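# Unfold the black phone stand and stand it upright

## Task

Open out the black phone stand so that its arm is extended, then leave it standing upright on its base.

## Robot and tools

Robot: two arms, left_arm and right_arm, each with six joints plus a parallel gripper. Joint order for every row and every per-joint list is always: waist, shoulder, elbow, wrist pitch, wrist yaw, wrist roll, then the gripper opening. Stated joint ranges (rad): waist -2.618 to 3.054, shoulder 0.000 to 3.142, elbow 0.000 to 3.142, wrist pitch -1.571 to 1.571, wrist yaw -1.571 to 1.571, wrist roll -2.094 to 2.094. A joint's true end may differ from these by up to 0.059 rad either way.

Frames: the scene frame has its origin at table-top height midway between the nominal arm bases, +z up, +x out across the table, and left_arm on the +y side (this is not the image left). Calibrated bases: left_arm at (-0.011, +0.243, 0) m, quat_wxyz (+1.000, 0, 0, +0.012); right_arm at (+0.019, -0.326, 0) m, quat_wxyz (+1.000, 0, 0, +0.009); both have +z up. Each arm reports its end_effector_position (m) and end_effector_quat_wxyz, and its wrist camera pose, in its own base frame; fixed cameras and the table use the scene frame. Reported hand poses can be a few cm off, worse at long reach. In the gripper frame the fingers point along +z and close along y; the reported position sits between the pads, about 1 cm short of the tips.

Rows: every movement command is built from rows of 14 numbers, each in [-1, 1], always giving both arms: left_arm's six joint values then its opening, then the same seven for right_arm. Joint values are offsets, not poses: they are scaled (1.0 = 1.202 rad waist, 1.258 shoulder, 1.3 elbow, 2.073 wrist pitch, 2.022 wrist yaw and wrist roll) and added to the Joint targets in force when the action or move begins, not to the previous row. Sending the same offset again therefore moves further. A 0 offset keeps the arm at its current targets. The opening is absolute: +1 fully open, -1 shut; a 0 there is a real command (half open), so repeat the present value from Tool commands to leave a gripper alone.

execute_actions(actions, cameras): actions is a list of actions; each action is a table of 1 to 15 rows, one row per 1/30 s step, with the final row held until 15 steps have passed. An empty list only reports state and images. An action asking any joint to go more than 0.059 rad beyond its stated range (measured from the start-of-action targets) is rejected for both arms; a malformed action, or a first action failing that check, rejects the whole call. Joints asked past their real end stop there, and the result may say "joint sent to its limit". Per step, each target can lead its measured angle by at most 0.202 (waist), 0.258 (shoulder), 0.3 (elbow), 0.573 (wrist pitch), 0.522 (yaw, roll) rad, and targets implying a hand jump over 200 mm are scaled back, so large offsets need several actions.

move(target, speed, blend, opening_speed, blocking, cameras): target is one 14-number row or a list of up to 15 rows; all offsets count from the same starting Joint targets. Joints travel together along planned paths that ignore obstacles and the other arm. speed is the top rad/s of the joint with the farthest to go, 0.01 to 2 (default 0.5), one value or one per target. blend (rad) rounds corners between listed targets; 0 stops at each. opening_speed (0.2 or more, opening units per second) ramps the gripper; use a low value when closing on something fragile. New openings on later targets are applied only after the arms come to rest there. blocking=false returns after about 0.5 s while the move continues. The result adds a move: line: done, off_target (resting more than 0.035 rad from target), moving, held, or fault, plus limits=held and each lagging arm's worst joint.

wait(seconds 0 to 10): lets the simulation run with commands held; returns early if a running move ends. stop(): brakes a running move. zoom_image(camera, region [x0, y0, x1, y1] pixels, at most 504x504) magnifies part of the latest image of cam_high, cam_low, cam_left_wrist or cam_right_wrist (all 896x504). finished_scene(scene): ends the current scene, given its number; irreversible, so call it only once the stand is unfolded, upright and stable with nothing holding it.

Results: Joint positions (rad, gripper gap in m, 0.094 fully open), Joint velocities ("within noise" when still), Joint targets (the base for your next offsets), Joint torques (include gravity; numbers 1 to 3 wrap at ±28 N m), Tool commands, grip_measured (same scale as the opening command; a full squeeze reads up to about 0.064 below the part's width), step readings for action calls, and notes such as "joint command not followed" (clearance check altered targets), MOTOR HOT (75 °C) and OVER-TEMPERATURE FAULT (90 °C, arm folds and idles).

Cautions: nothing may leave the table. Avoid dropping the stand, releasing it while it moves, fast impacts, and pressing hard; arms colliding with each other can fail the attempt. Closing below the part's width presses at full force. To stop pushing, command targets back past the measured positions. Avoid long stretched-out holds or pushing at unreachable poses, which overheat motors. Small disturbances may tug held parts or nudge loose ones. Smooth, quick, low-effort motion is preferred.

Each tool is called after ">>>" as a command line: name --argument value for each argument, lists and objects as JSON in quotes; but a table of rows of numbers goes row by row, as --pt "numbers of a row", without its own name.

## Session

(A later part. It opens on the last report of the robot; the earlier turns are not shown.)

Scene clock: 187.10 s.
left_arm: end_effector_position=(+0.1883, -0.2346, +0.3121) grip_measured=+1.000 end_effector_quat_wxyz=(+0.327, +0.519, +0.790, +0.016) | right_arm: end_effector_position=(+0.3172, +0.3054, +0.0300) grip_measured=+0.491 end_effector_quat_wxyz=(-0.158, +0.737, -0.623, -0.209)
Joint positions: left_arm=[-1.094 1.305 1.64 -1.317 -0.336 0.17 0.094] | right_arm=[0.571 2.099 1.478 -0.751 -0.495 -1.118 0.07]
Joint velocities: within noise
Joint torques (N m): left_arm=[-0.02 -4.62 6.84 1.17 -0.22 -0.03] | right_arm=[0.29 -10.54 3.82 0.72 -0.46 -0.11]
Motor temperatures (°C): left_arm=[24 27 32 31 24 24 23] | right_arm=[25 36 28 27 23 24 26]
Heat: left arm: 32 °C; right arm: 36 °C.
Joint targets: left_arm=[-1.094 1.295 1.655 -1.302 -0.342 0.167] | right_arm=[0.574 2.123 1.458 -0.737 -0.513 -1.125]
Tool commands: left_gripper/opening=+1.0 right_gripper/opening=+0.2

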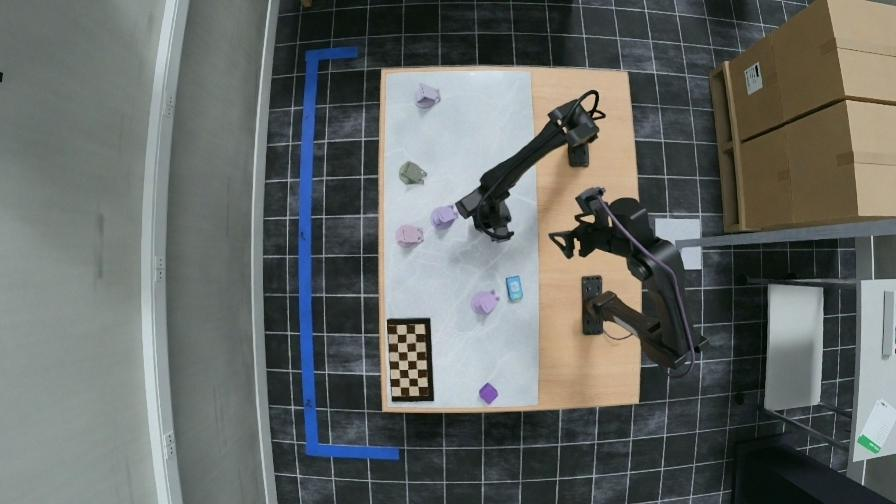

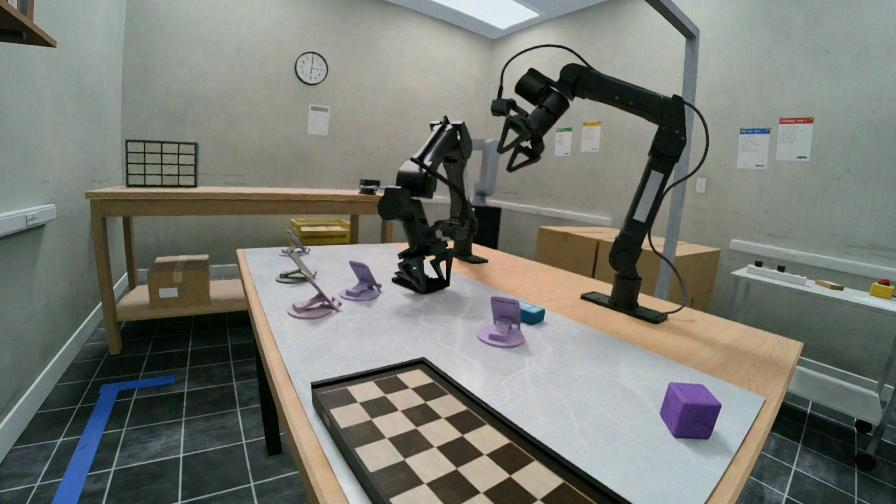

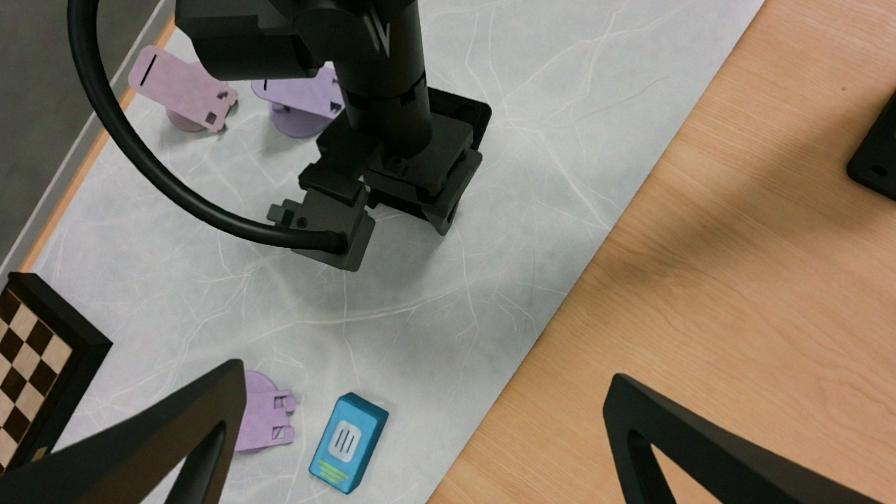

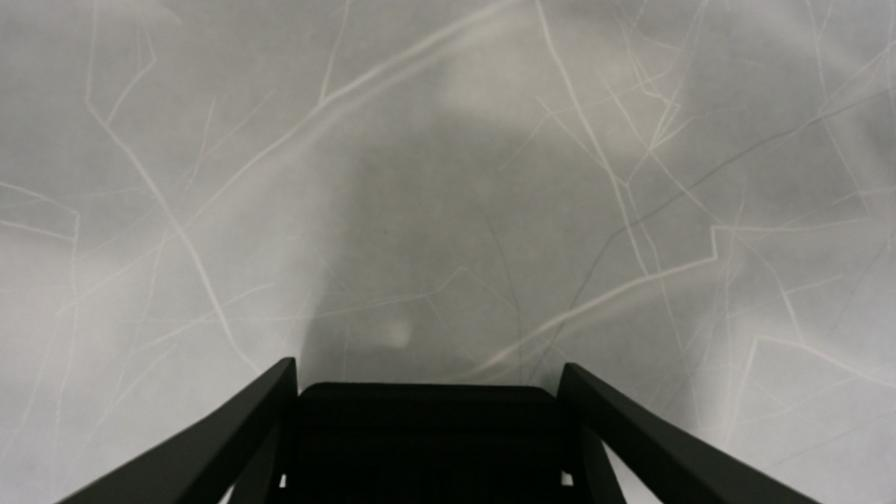

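>>> move --target '[0,0,0,0,0,0,1.0, 0,0.01,0,0,0,0,0.2]' --speed 0.1 --cameras '["cam_right_wrist"]'

>>> zoom_image --camera "cam_right_wrist" --region '[200, 330, 640, 504]'

Scene clock: 192.50 s.
left_arm: end_effector_position=(+0.1883, -0.2346, +0.3121) grip_measured=+1.000 end_effector_quat_wxyz=(+0.327, +0.519, +0.790, +0.016) | right_arm: end_effector_position=(+0.3170, +0.3056, +0.0294) grip_measured=+0.491 end_effector_quat_wxyz=(-0.158, +0.737, -0.623, -0.210)
Joint positions: left_arm=[-1.094 1.305 1.64 -1.317 -0.336 0.17 0.094] | right_arm=[0.571 2.101 1.478 -0.75 -0.497 -1.118 0.07]
Joint velocities: within noise
Joint torques (N m): left_arm=[-0.01 -4.6 6.86 1.17 -0.23 -0.01] | right_arm=[0.16 -9.54 3.75 0.68 -0.37 -0.11]
Motor temperatures (°C): left_arm=[24 27 32 31 24 24 23] | right_arm=[25 36 28 27 23 24 26]
Heat: left arm: 32 °C; right arm: 36 °C.
Joint targets: left_arm=[-1.094 1.295 1.655 -1.302 -0.342 0.167] | right_arm=[0.574 2.135 1.458 -0.737 -0.512 -1.125]
move: done
Images, in order (width x height): cam_right_wrist 896x504.

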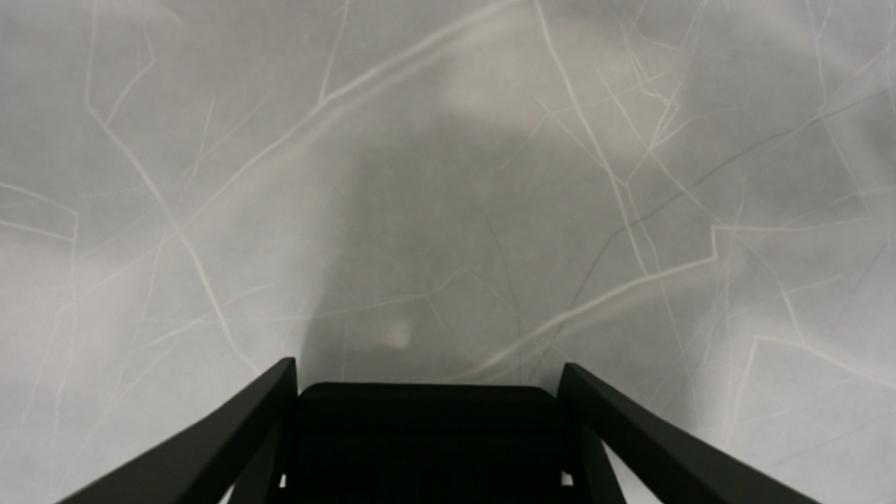

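Scaled by 1.145.

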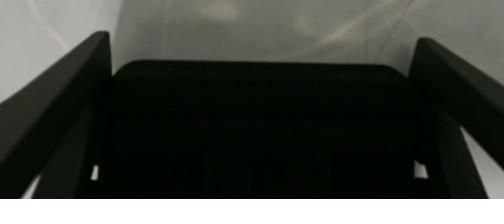

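>>> move --target '[0,0,0,0,0,0,1.0, 0,0,0,0,0,0,0.9]' --speed 0.1 --opening_speed 0.4 --cameras '["cam_right_wrist","cam_low"]'

Scene clock: 197.03 s.
left_arm: end_effector_position=(+0.1883, -0.2346, +0.3121) grip_measured=+1.000 end_effector_quat_wxyz=(+0.327, +0.519, +0.790, +0.016) | right_arm: end_effector_position=(+0.3165, +0.3067, +0.0292) grip_measured=+0.898 end_effector_quat_wxyz=(-0.159, +0.737, -0.622, -0.213)
Joint positions: left_arm=[-1.094 1.305 1.64 -1.317 -0.336 0.17 0.094] | right_arm=[0.571 2.104 1.478 -0.748 -0.504 -1.118 0.089]
Joint velocities: within noise
Joint torques (N m): left_arm=[-0.02 -4.68 6.86 1.18 -0.21 -0.02] | right_arm=[0.14 -10 3.81 0.67 -0.37 -0.07]
Motor temperatures (°C): left_arm=[24 27 32 31 24 24 23] | right_arm=[25 35 28 27 23 24 26]
Heat: left arm: 32 °C; right arm: 35 °C.
Joint targets: left_arm=[-1.094 1.295 1.655 -1.302 -0.342 0.167] | right_arm=[0.574 2.135 1.458 -0.737 -0.512 -1.125]
move: done
Images, in order (width x height): cam_low 896x504, cam_right_wrist 896x504.

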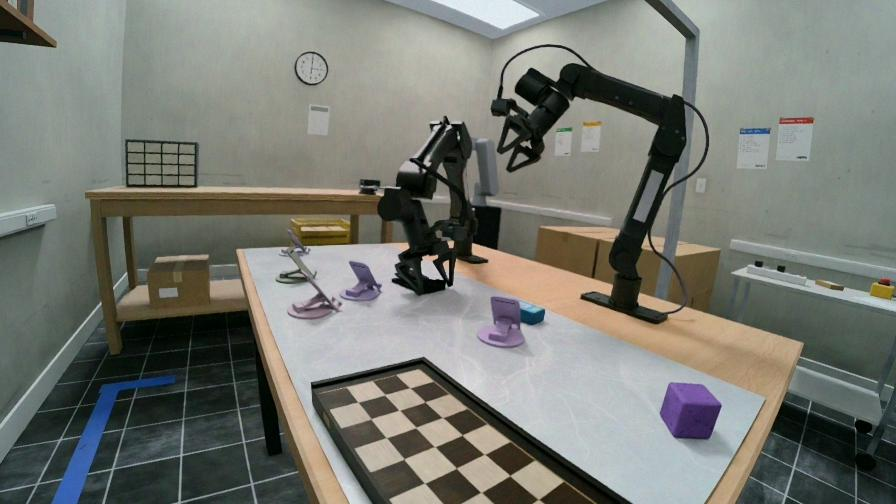

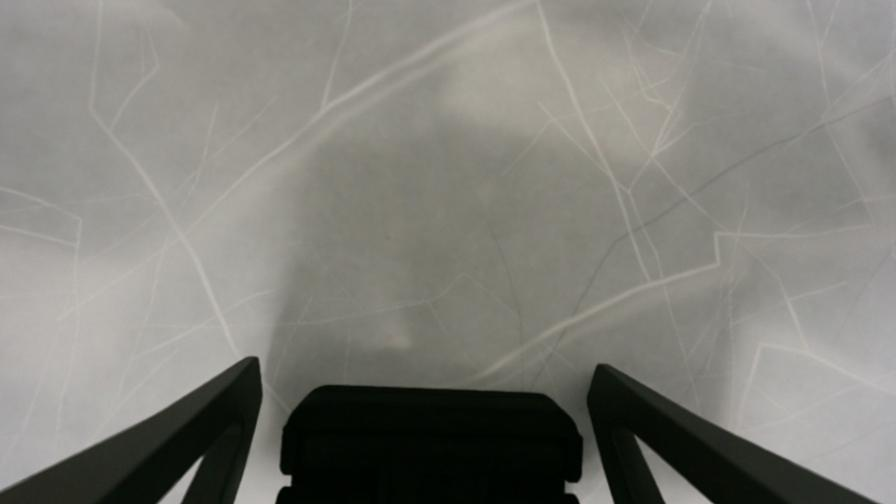

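>>> move --pt "0 0 0 0 0 0 1.0 0 -0.04 0.046 -0.05 0 0 0.9" --pt "0 0 0 0 0 0 1.0 0 -0.138 0.186 -0.2 0 0 0.9" --speed '[0.1,0.35]' --blend 0.03

Scene clock: 207.90 s.
left_arm: end_effector_position=(+0.1883, -0.2346, +0.3121) grip_measured=+1.000 end_effector_quat_wxyz=(+0.327, +0.519, +0.790, +0.016) | right_arm: end_effector_position=(+0.2959, +0.2931, +0.1180) grip_measured=+0.899 end_effector_quat_wxyz=(-0.128, +0.734, -0.629, -0.222)
Joint positions: left_arm=[-1.094 1.305 1.64 -1.317 -0.336 0.17 0.094] | right_arm=[0.571 1.986 1.675 -1.13 -0.502 -1.12 0.089]
Joint velocities: within noise
Joint torques (N m): left_arm=[-0.01 -4.56 6.84 1.17 -0.22 -0.01] | right_arm=[0.14 -14.11 7.13 0.18 -0.37 -0.03]
Motor temperatures (°C): left_arm=[24 27 32 31 24 24 23] | right_arm=[25 36 28 27 23 24 26]
Heat: left arm: 32 °C; right arm: 36 °C.
Joint targets: left_arm=[-1.094 1.295 1.655 -1.302 -0.342 0.167] | right_arm=[0.574 1.962 1.700 -1.152 -0.512 -1.125]
move: done

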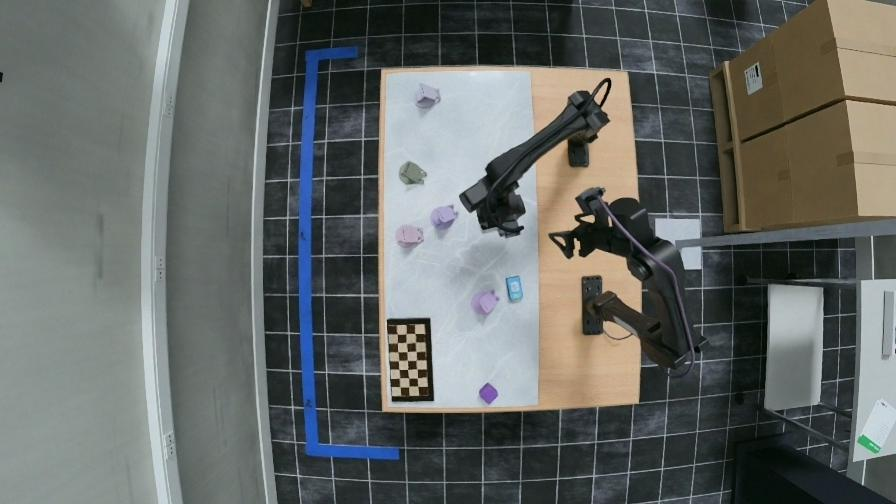

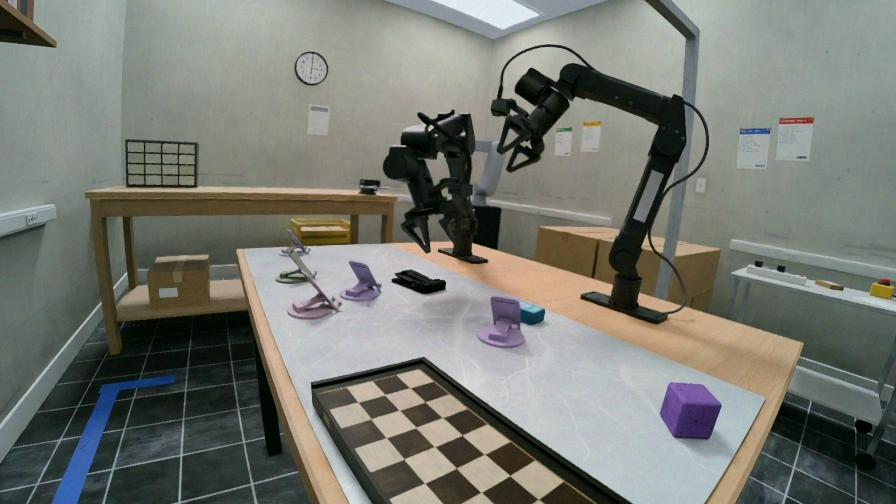

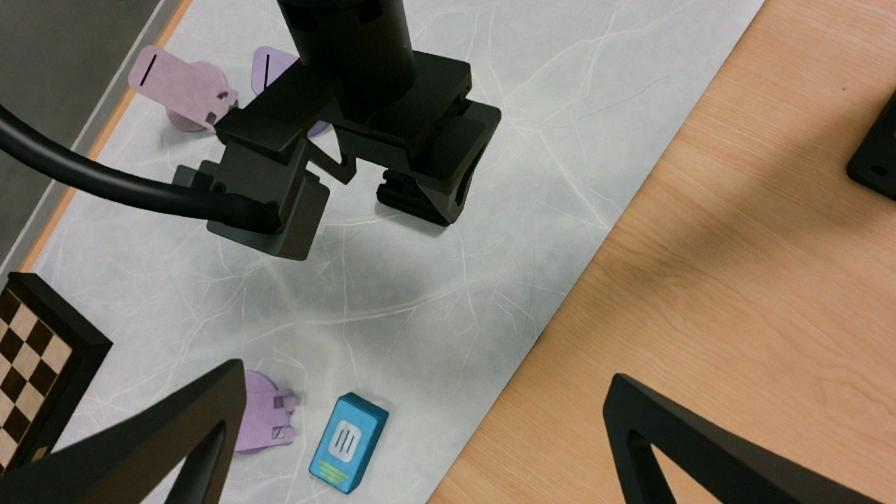

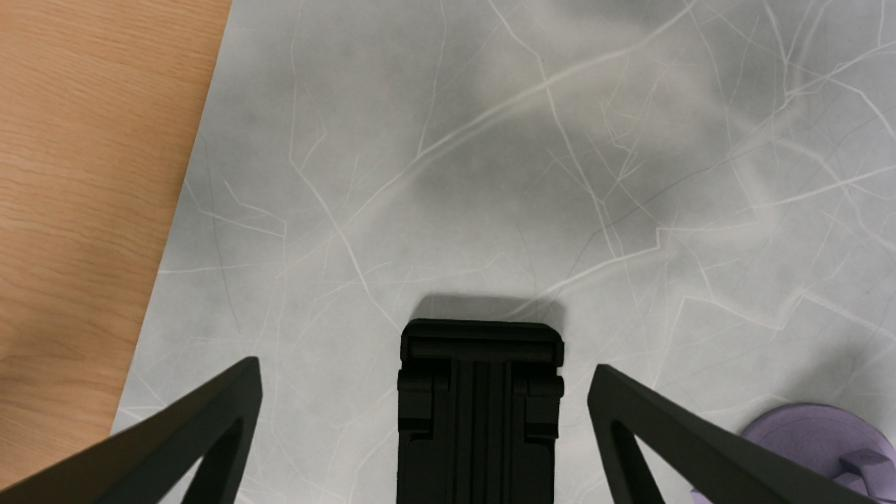

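>>> move --pt "0 0 0 0 0 0 1.0 -0.1 -0.02 0.06 -0.1 -0.1 -0.08 0.9" --pt "0 0 0 0 0 0 1.0 -0.354 -0.003 0.062 -0.158 -0.307 -0.267 0.9" --speed 0.5 --blend 0.05

Scene clock: 222.90 s.
left_arm: end_effector_position=(+0.1883, -0.2346, +0.3121) grip_measured=+1.000 end_effector_quat_wxyz=(+0.327, +0.519, +0.790, +0.016) | right_arm: end_effector_position=(+0.3313, +0.2117, +0.2206) grip_measured=+0.899 end_effector_quat_wxyz=(-0.330, +0.650, -0.547, -0.412)
Joint positions: left_arm=[-1.094 1.305 1.64 -1.317 -0.336 0.17 0.094] | right_arm=[0.148 1.965 1.753 -1.456 -1.11 -1.655 0.089]
Joint velocities: left_arm=[within noise] | right_arm=[0.007 0.012 -0.002 0.022 0.007 -0.168 0]
Joint torques (N m): left_arm=[-0.03 -4.6 6.9 1.17 -0.21 0] | right_arm=[0.08 -11.74 7.06 -0.12 -0.75 -0.11]
Motor temperatures (°C): left_arm=[24 27 32 32 24 24 23] | right_arm=[25 40 29 26 23 24 25]
Heat: left arm: 32 °C; right arm: 40 °C.
Joint targets: left_arm=[-1.094 1.295 1.655 -1.302 -0.342 0.167] | right_arm=[0.149 1.958 1.780 -1.479 -1.133 -1.665]
move: done

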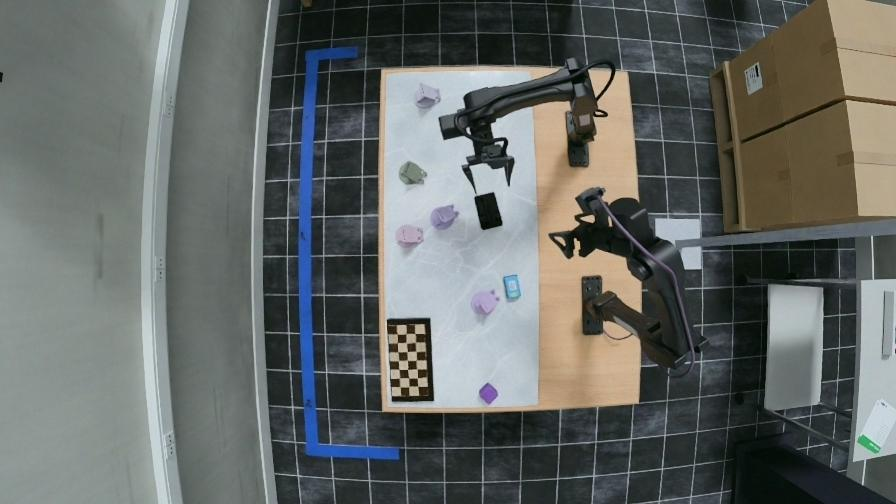

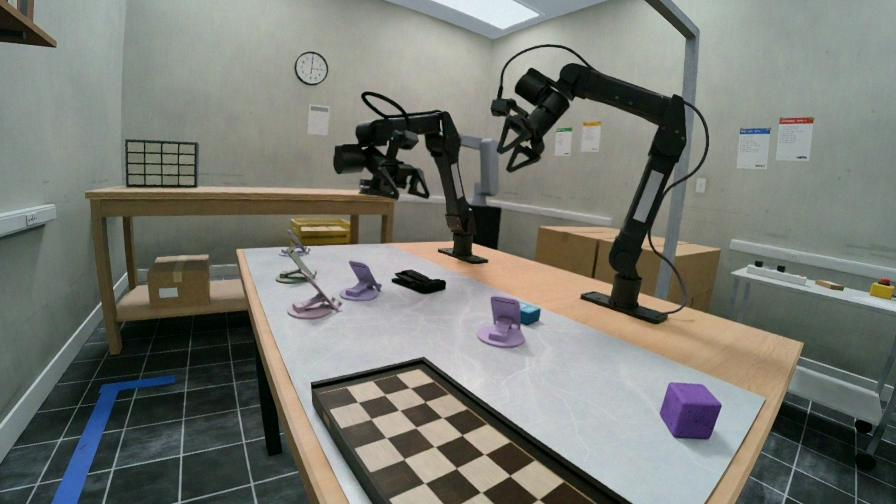

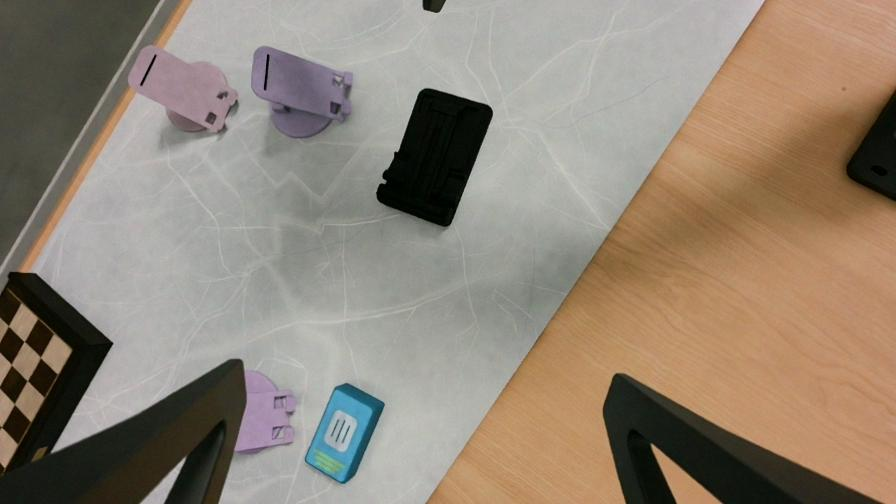

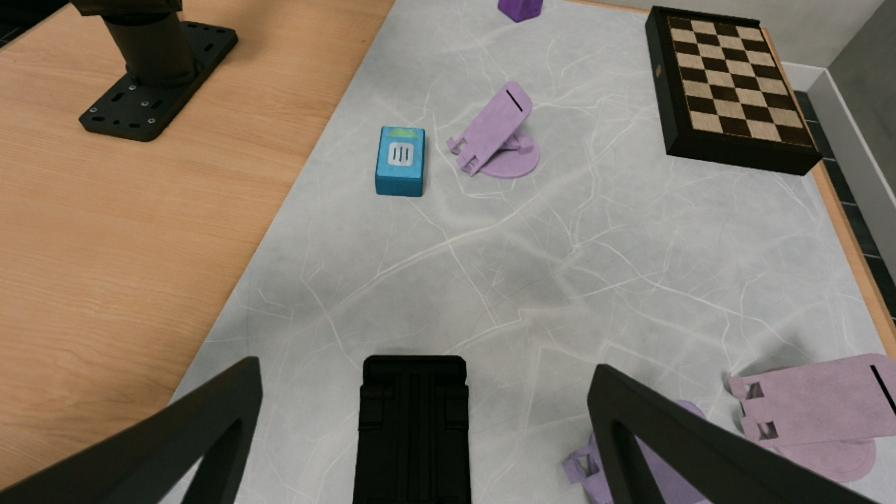

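>>> move --pt "0.577 -0.0755 -0.773 0.387 0.416 0.066 0.9 0 0 0 0 0 0 0.9" --pt "0.8935 0.307 -0.591 0.429 0.686 0.45 0.9 0 0 0 0 0 0 0.9" --speed 0.6 --blend 0.1

Scene clock: 232.80 s.
left_arm: end_effector_position=(+0.3047, -0.1578, +0.0875) grip_measured=+0.902 end_effector_quat_wxyz=(+0.360, +0.515, +0.697, -0.346) | right_arm: end_effector_position=(+0.3311, +0.2118, +0.2208) grip_measured=+0.899 end_effector_quat_wxyz=(-0.330, +0.649, -0.547, -0.413)
Joint positions: left_arm=[-0.024 1.668 0.849 -0.432 1.015 1.069 0.089] | right_arm=[0.148 1.965 1.753 -1.457 -1.112 -1.656 0.089]
Joint velocities: within noise
Joint torques (N m): left_arm=[0.28 -5.56 8.25 0.75 0.83 0.08] | right_arm=[0.02 -11.89 7.32 -0.17 -0.71 -0.06]
Motor temperatures (°C): left_arm=[24 27 32 31 25 24 23] | right_arm=[25 38 30 26 23 24 25]
Heat: left arm: 32 °C; right arm: 38 °C.
Joint targets: left_arm=[-0.021 1.681 0.887 -0.413 1.046 1.077] | right_arm=[0.149 1.958 1.780 -1.479 -1.133 -1.665]
move: off_target (left_arm); left_arm: the elbow is farthest, 0.037 rad from its target

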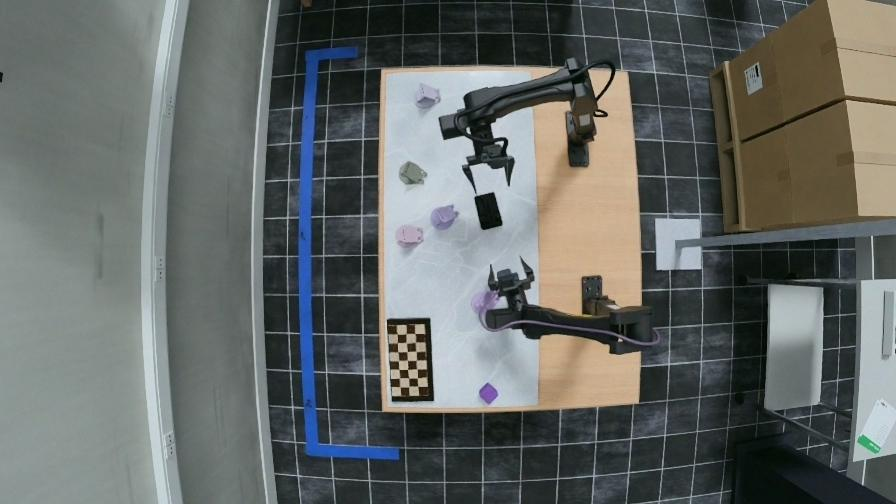

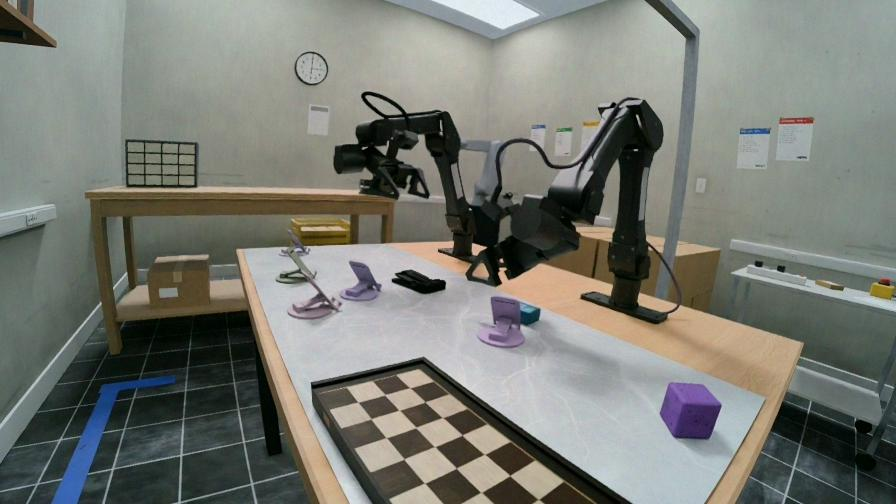

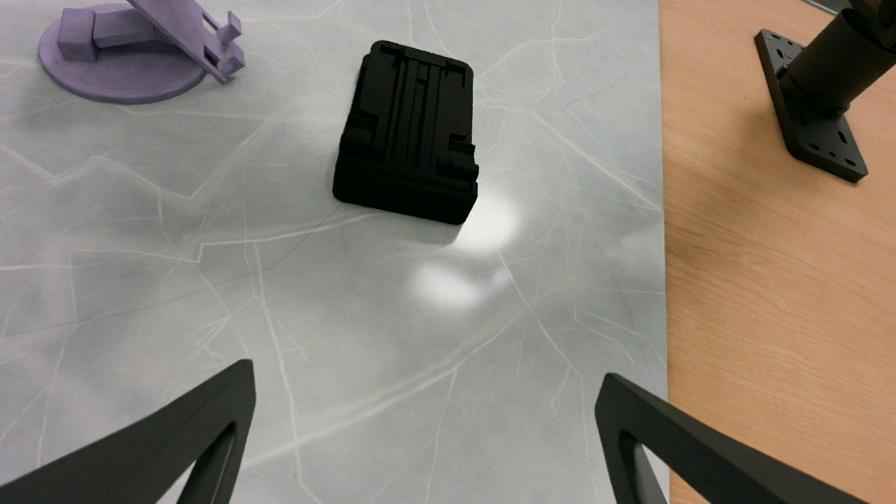

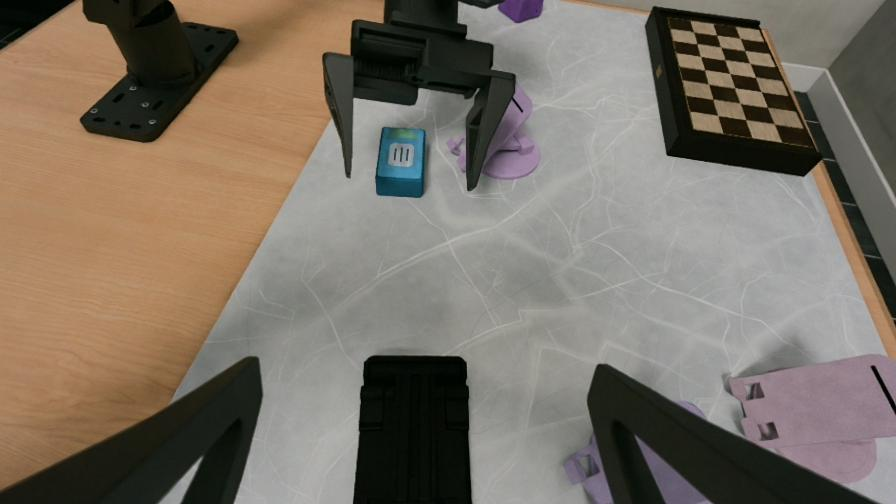

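>>> move --target '[-0.172,0.189,-0.089,0.319,-0.051,-0.08,0.9, 0,0,0,0,0,0,0.9]' --speed 0.35 --cameras '["cam_left_wrist","cam_right_wrist"]'

Scene clock: 248.00 s.
left_arm: end_effector_position=(+0.3366, -0.2214, +0.0360) grip_measured=+0.902 end_effector_quat_wxyz=(+0.424, +0.581, +0.629, -0.296) | right_arm: end_effector_position=(+0.3311, +0.2118, +0.2208) grip_measured=+0.899 end_effector_quat_wxyz=(-0.330, +0.649, -0.547, -0.413)
Joint positions: left_arm=[-0.222 1.902 0.781 0.227 0.931 0.921 0.089] | right_arm=[0.148 1.965 1.753 -1.457 -1.112 -1.656 0.089]
Joint velocities: within noise
Joint torques (N m): left_arm=[-0.54 -6.64 3.82 1.23 0.53 -0.05] | right_arm=[0.25 -12.05 7.02 -0.08 -0.74 -0.12]
Motor temperatures (°C): left_arm=[24 27 33 30 25 24 23] | right_arm=[25 37 31 26 24 24 25]
Heat: left arm: 33 °C; right arm: 37 °C.
Joint targets: left_arm=[-0.227 1.919 0.771 0.248 0.942 0.915] | right_arm=[0.149 1.958 1.780 -1.479 -1.133 -1.665]
move: done
Images, in order (width x height): cam_left_wrist 896x504, cam_right_wrist 896x504.

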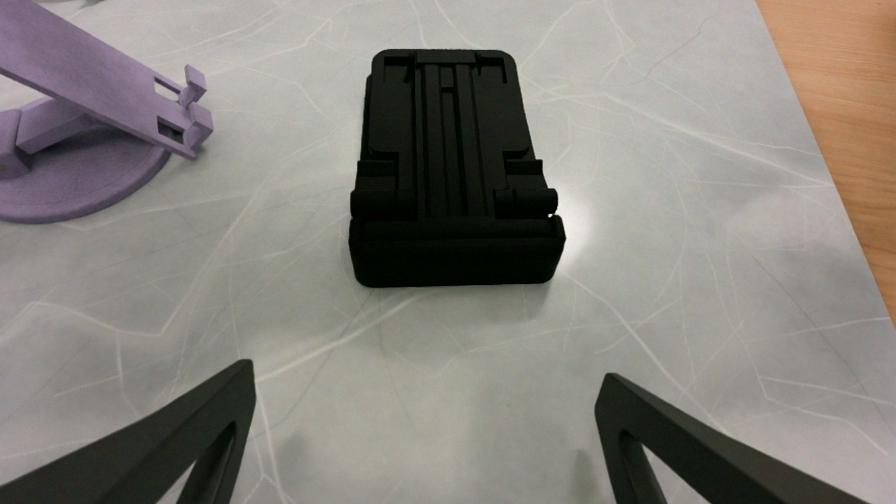

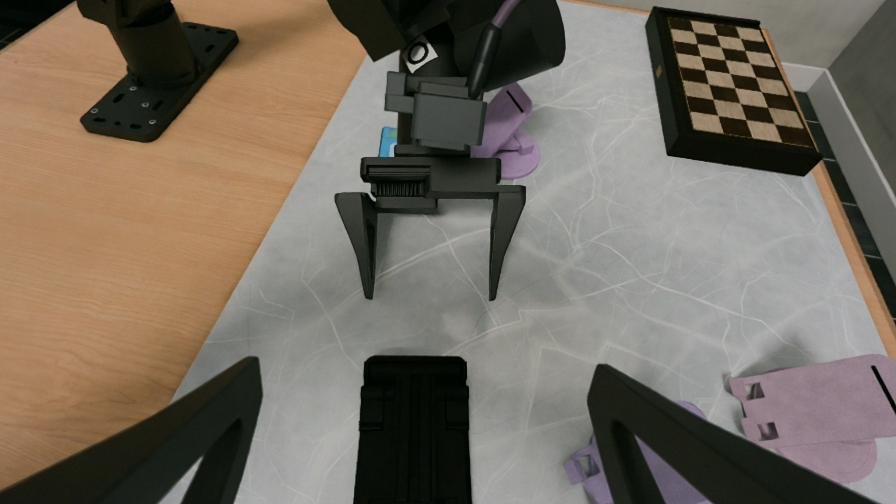

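>>> move --target '[-0.005,0.029,-0.008,0.011,0.006,-0.04,0.9, 0,0,0,0,0,0,0.9]' --speed 0.2 --cameras '["cam_left_wrist"]'

Scene clock: 257.70 s.
left_arm: end_effector_position=(+0.3318, -0.2223, +0.0228) grip_measured=+0.902 end_effector_quat_wxyz=(+0.401, +0.554, +0.656, -0.319) | right_arm: end_effector_position=(+0.3311, +0.2118, +0.2208) grip_measured=+0.899 end_effector_quat_wxyz=(-0.330, +0.649, -0.547, -0.413)
Joint positions: left_arm=[-0.227 1.938 0.771 0.249 0.931 0.84 0.089] | right_arm=[0.148 1.965 1.753 -1.457 -1.112 -1.656 0.089]
Joint velocities: within noise
Joint torques (N m): left_arm=[-0.57 -6.67 3.55 1.2 0.64 -0.02] | right_arm=[-0.02 -11.86 7.02 -0.09 -0.68 -0.15]
Motor temperatures (°C): left_arm=[24 27 32 31 25 24 23] | right_arm=[25 37 32 26 24 24 25]
Heat: left arm: 32 °C; right arm: 37 °C.
Joint targets: left_arm=[-0.233 1.955 0.760 0.271 0.955 0.835] | right_arm=[0.149 1.958 1.780 -1.479 -1.133 -1.665]
move: done
Images, in order (width x height): cam_left_wrist 896x504.

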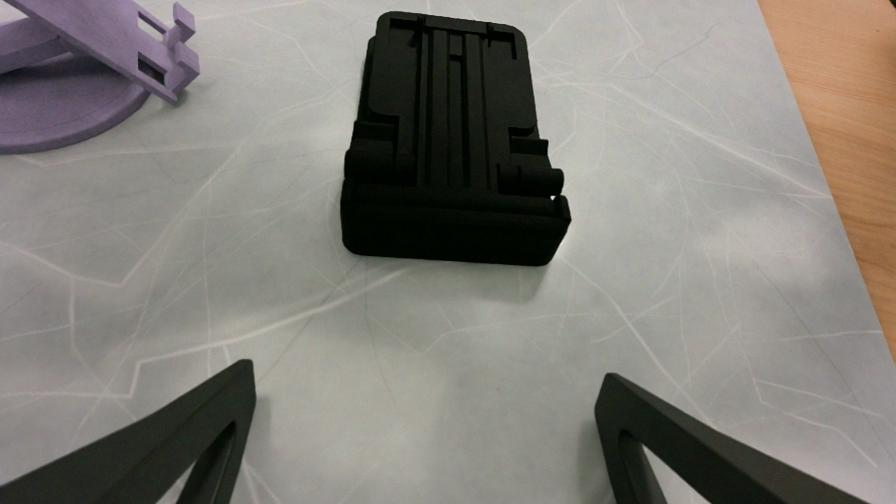

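>>> move --target '[-0.062,0.0203,0.009,0.0343,-0.033,-0.041,0.9, 0,0,0,0,0,0,0.9]' --speed 0.1 --cameras '["cam_left_wrist"]'

Scene clock: 270.40 s.
left_arm: end_effector_position=(+0.3294, -0.2452, +0.0208) grip_measured=+0.902 end_effector_quat_wxyz=(+0.401, +0.558, +0.653, -0.319) | right_arm: end_effector_position=(+0.3310, +0.2118, +0.2208) grip_measured=+0.899 end_effector_quat_wxyz=(-0.330, +0.649, -0.547, -0.413)
Joint positions: left_arm=[-0.299 1.957 0.771 0.333 0.888 0.761 0.089] | right_arm=[0.148 1.965 1.753 -1.458 -1.112 -1.656 0.089]
Joint velocities: within noise
Joint torques (N m): left_arm=[-0.9 -6.3 4.42 1.14 0.35 -0.09] | right_arm=[0.14 -11.99 7.21 -0.1 -0.72 -0.16]
Motor temperatures (°C): left_arm=[24 27 32 31 25 24 23] | right_arm=[25 36 32 26 24 24 25]
Heat: left arm: 32 °C; right arm: 36 °C.
Joint targets: left_arm=[-0.308 1.980 0.772 0.342 0.888 0.752] | right_arm=[0.149 1.958 1.780 -1.479 -1.133 -1.665]
move: done
Images, in order (width x height): cam_left_wrist 896x504.

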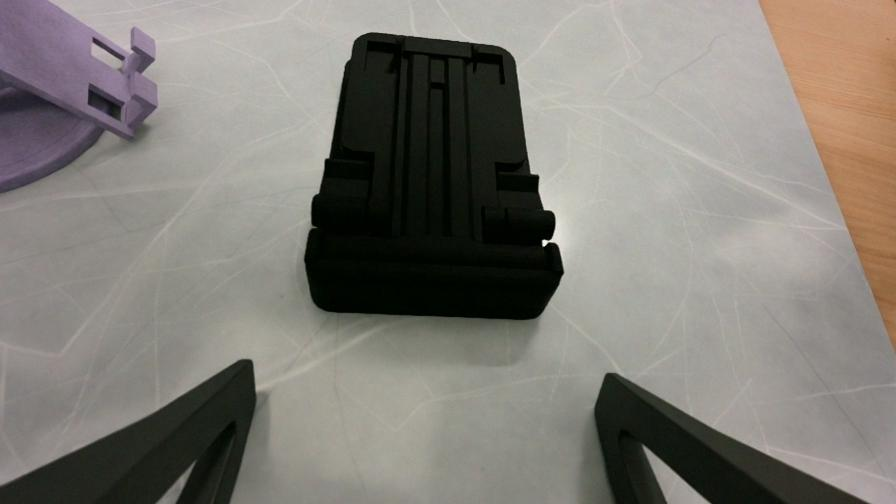

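>>> move --target '[-0.0427,0.0137,0.0119,0.0248,-0.0155,-0.03,0.9, 0,0,0,0,0,0,0.9]' --speed 0.06 --cameras '["cam_left_wrist"]'

Scene clock: 276.73 s.
left_arm: end_effector_position=(+0.3283, -0.2609, +0.0207) grip_measured=+0.902 end_effector_quat_wxyz=(+0.404, +0.557, +0.652, -0.319) | right_arm: end_effector_position=(+0.3310, +0.2118, +0.2208) grip_measured=+0.899 end_effector_quat_wxyz=(-0.330, +0.649, -0.547, -0.413)
Joint positions: left_arm=[-0.347 1.971 0.771 0.399 0.858 0.702 0.089] | right_arm=[0.148 1.965 1.753 -1.458 -1.112 -1.656 0.089]
Joint velocities: within noise
Joint torques (N m): left_arm=[-1.21 -6.12 5.64 1.08 0.34 -0.08] | right_arm=[0.03 -12.05 7.08 -0.12 -0.78 -0.16]
Motor temperatures (°C): left_arm=[24 27 32 31 25 24 23] | right_arm=[25 36 32 26 24 24 25]
Heat: left arm: 32 °C; right arm: 36 °C.
Joint targets: left_arm=[-0.359 1.998 0.788 0.394 0.857 0.691] | right_arm=[0.149 1.958 1.780 -1.479 -1.133 -1.665]
move: done
Images, in order (width x height): cam_left_wrist 896x504.

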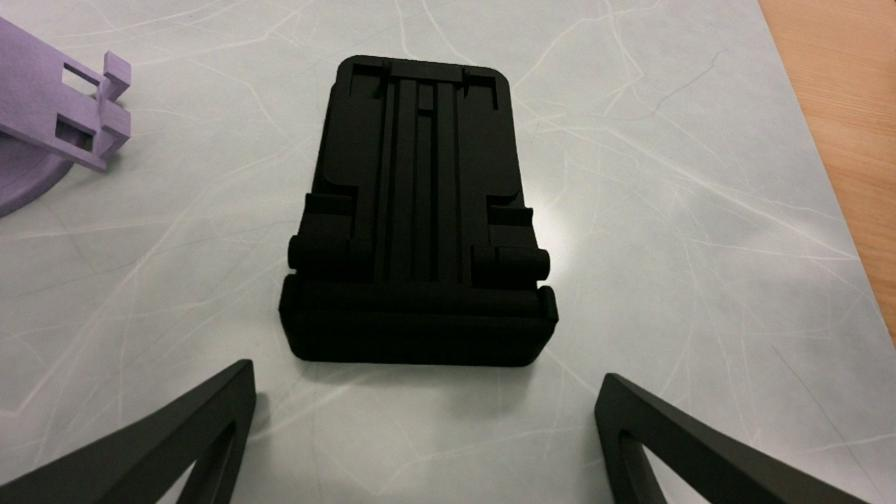

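>>> move --target '[-0.017,0.0106,0.0112,0.012,-0.0073,-0.0141,0.9, 0,0,0,0,0,0,0.9]' --speed 0.06 --cameras '["cam_left_wrist"]'

Scene clock: 286.63 s.
left_arm: end_effector_position=(+0.3290, -0.2689, +0.0210) grip_measured=+0.902 end_effector_quat_wxyz=(+0.405, +0.556, +0.650, -0.321) | right_arm: end_effector_position=(+0.3310, +0.2118, +0.2208) grip_measured=+0.899 end_effector_quat_wxyz=(-0.330, +0.649, -0.547, -0.413)
Joint positions: left_arm=[-0.368 1.983 0.779 0.425 0.847 0.675 0.089] | right_arm=[0.148 1.965 1.753 -1.458 -1.112 -1.656 0.089]
Joint velocities: within noise
Joint torques (N m): left_arm=[-1.17 -6.09 6.2 1.09 0.29 -0.08] | right_arm=[0.1 -11.96 7.15 -0.11 -0.77 -0.11]
Motor temperatures (°C): left_arm=[24 27 32 30 25 24 23] | right_arm=[25 36 32 26 24 24 25]
Heat: left arm: 32 °C; right arm: 36 °C.
Joint targets: left_arm=[-0.380 2.011 0.802 0.419 0.842 0.663] | right_arm=[0.149 1.958 1.780 -1.479 -1.133 -1.665]
move: done
Images, in order (width x height): cam_left_wrist 896x504.

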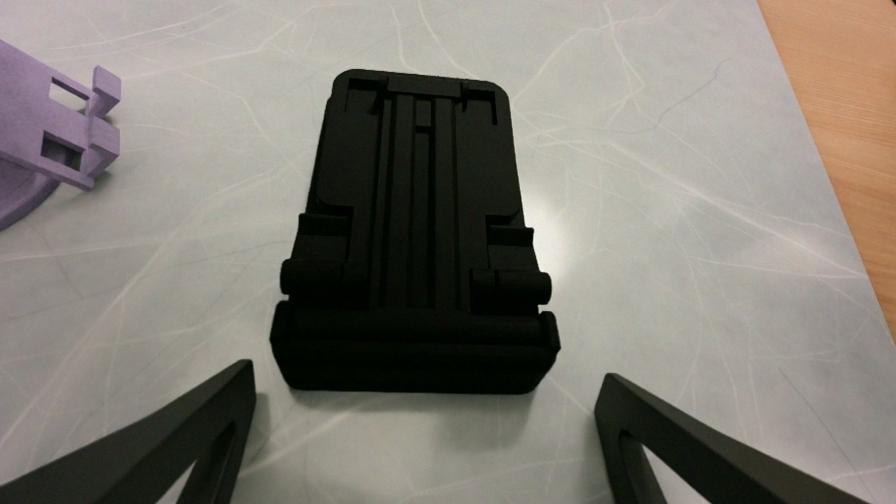

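>>> move --target '[-0.0244,0.0165,0.0172,0.0165,-0.0109,-0.0213,0.9, 0,0,0,0,0,0,0.9]' --speed 0.06 --cameras '["cam_left_wrist"]'

Scene clock: 291.57 s.
left_arm: end_effector_position=(+0.3327, -0.2807, +0.0215) grip_measured=+0.902 end_effector_quat_wxyz=(+0.408, +0.553, +0.651, -0.322) | right_arm: end_effector_position=(+0.3310, +0.2118, +0.2208) grip_measured=+0.899 end_effector_quat_wxyz=(-0.330, +0.649, -0.547, -0.413)
Joint positions: left_arm=[-0.398 2.004 0.801 0.458 0.825 0.632 0.089] | right_arm=[0.148 1.965 1.753 -1.458 -1.112 -1.656 0.089]
Joint velocities: within noise
Joint torques (N m): left_arm=[-1.03 -6.41 6.37 1.11 0.26 -0.14] | right_arm=[0.23 -11.95 7.2 -0.14 -0.73 -0.08]
Motor temperatures (°C): left_arm=[24 27 32 30 25 24 23] | right_arm=[25 36 32 26 24 24 25]
Heat: left arm: 32 °C; right arm: 36 °C.
Joint targets: left_arm=[-0.409 2.032 0.825 0.453 0.820 0.620] | right_arm=[0.149 1.958 1.780 -1.479 -1.133 -1.665]
move: done
Images, in order (width x height): cam_left_wrist 896x504.

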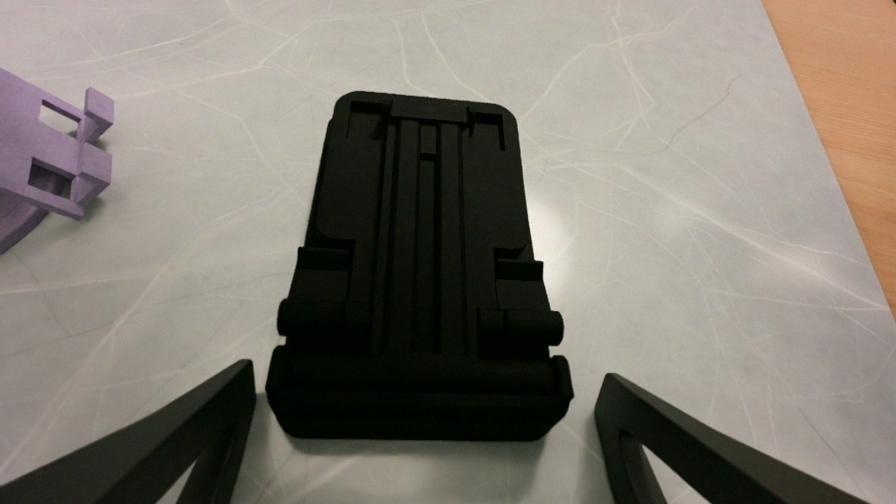

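>>> move --target '[0.0015,0,0,0,0,0,0.2, 0,0,0,0,0,0,0.9]' --speed 0.06 --opening_speed 0.3 --cameras '["cam_left_wrist","cam_right_wrist"]'

Scene clock: 297.50 s.
left_arm: end_effector_position=(+0.3341, -0.2806, +0.0214) grip_measured=+0.467 end_effector_quat_wxyz=(+0.409, +0.552, +0.653, -0.319) | right_arm: end_effector_position=(+0.3310, +0.2118, +0.2208) grip_measured=+0.899 end_effector_quat_wxyz=(-0.330, +0.649, -0.547, -0.413)
Joint positions: left_arm=[-0.399 2.004 0.801 0.463 0.817 0.627 0.069] | right_arm=[0.148 1.965 1.753 -1.458 -1.112 -1.656 0.089]
Joint velocities: within noise
Joint torques (N m): left_arm=[-0.85 -6.37 6.3 1.1 0.34 -0.06] | right_arm=[0.16 -12.04 7.19 -0.06 -0.75 -0.11]
Motor temperatures (°C): left_arm=[24 27 33 31 25 24 23] | right_arm=[25 36 32 25 24 24 25]
Heat: left arm: 33 °C; right arm: 36 °C.
Joint targets: left_arm=[-0.407 2.032 0.825 0.453 0.820 0.620] | right_arm=[0.149 1.958 1.780 -1.479 -1.133 -1.665]
move: done
Images, in order (width x height): cam_left_wrist 896x504, cam_right_wrist 896x504.

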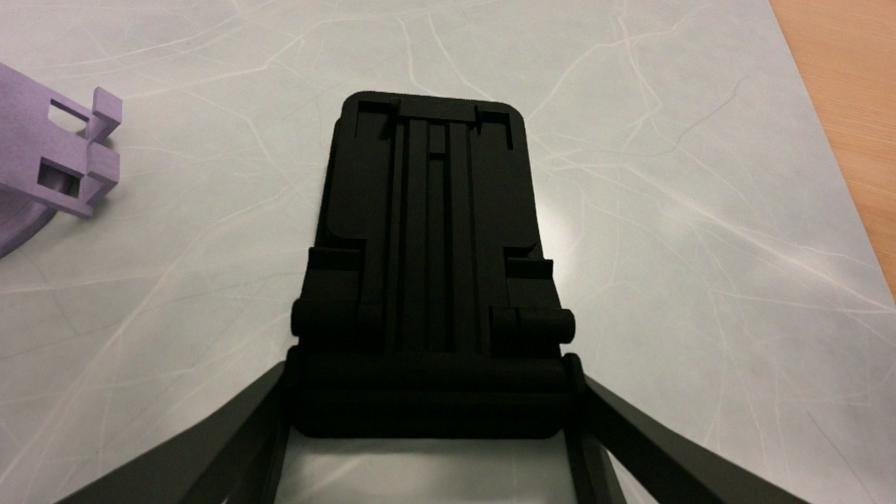

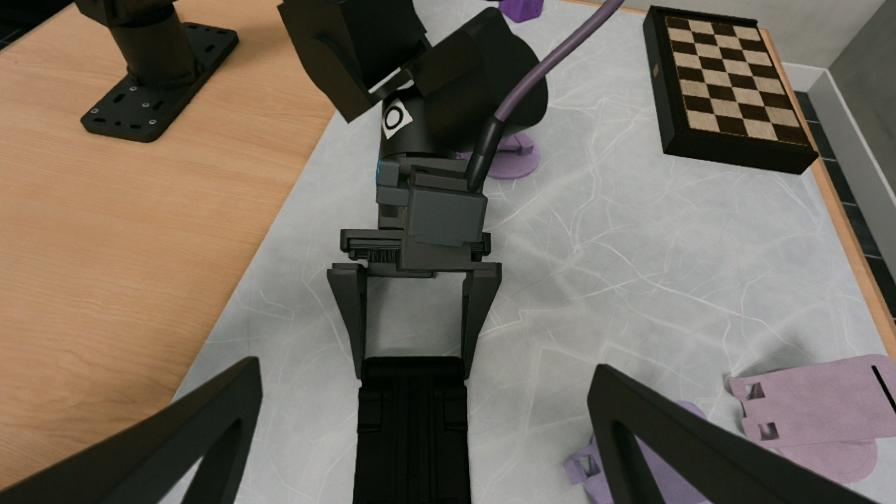

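>>> zoom_image --camera "cam_right_wrist" --region '[300, 330, 540, 504]'

>>> zoom_image --camera "cam_left_wrist" --region '[240, 80, 640, 460]'

Scaled by 2.100.

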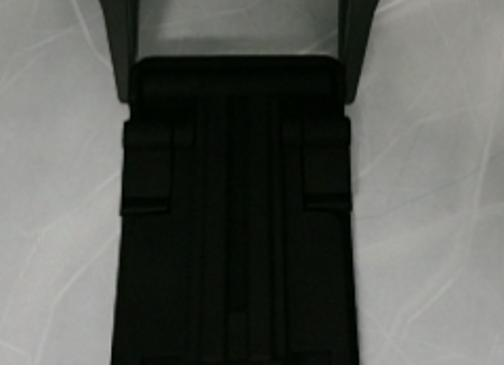

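Scaled by 1.260.

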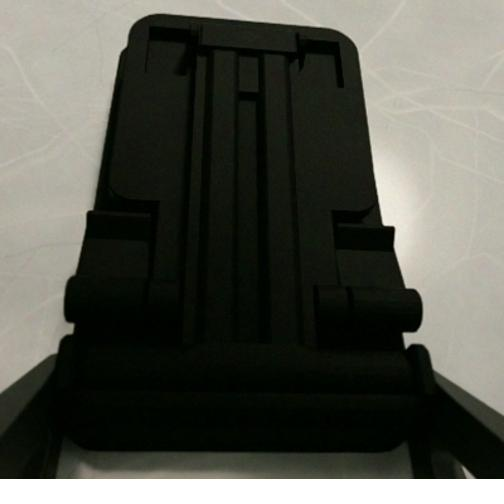

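>>> zoom_image --camera "cam_low" --region '[370, 240, 470, 310]'

>>> zoom_image --camera "cam_high" --region '[450, 180, 530, 240]'

This scene's latest camera images include none from cam_low. They are from: cam_left_wrist, cam_right_wrist. cam_low's image comes with the result of a call that names it in "cameras".

This scene's latest camera images include none from cam_high. They are from: cam_left_wrist, cam_right_wrist. cam_high's image comes with the result of a call that names it in "cameras".


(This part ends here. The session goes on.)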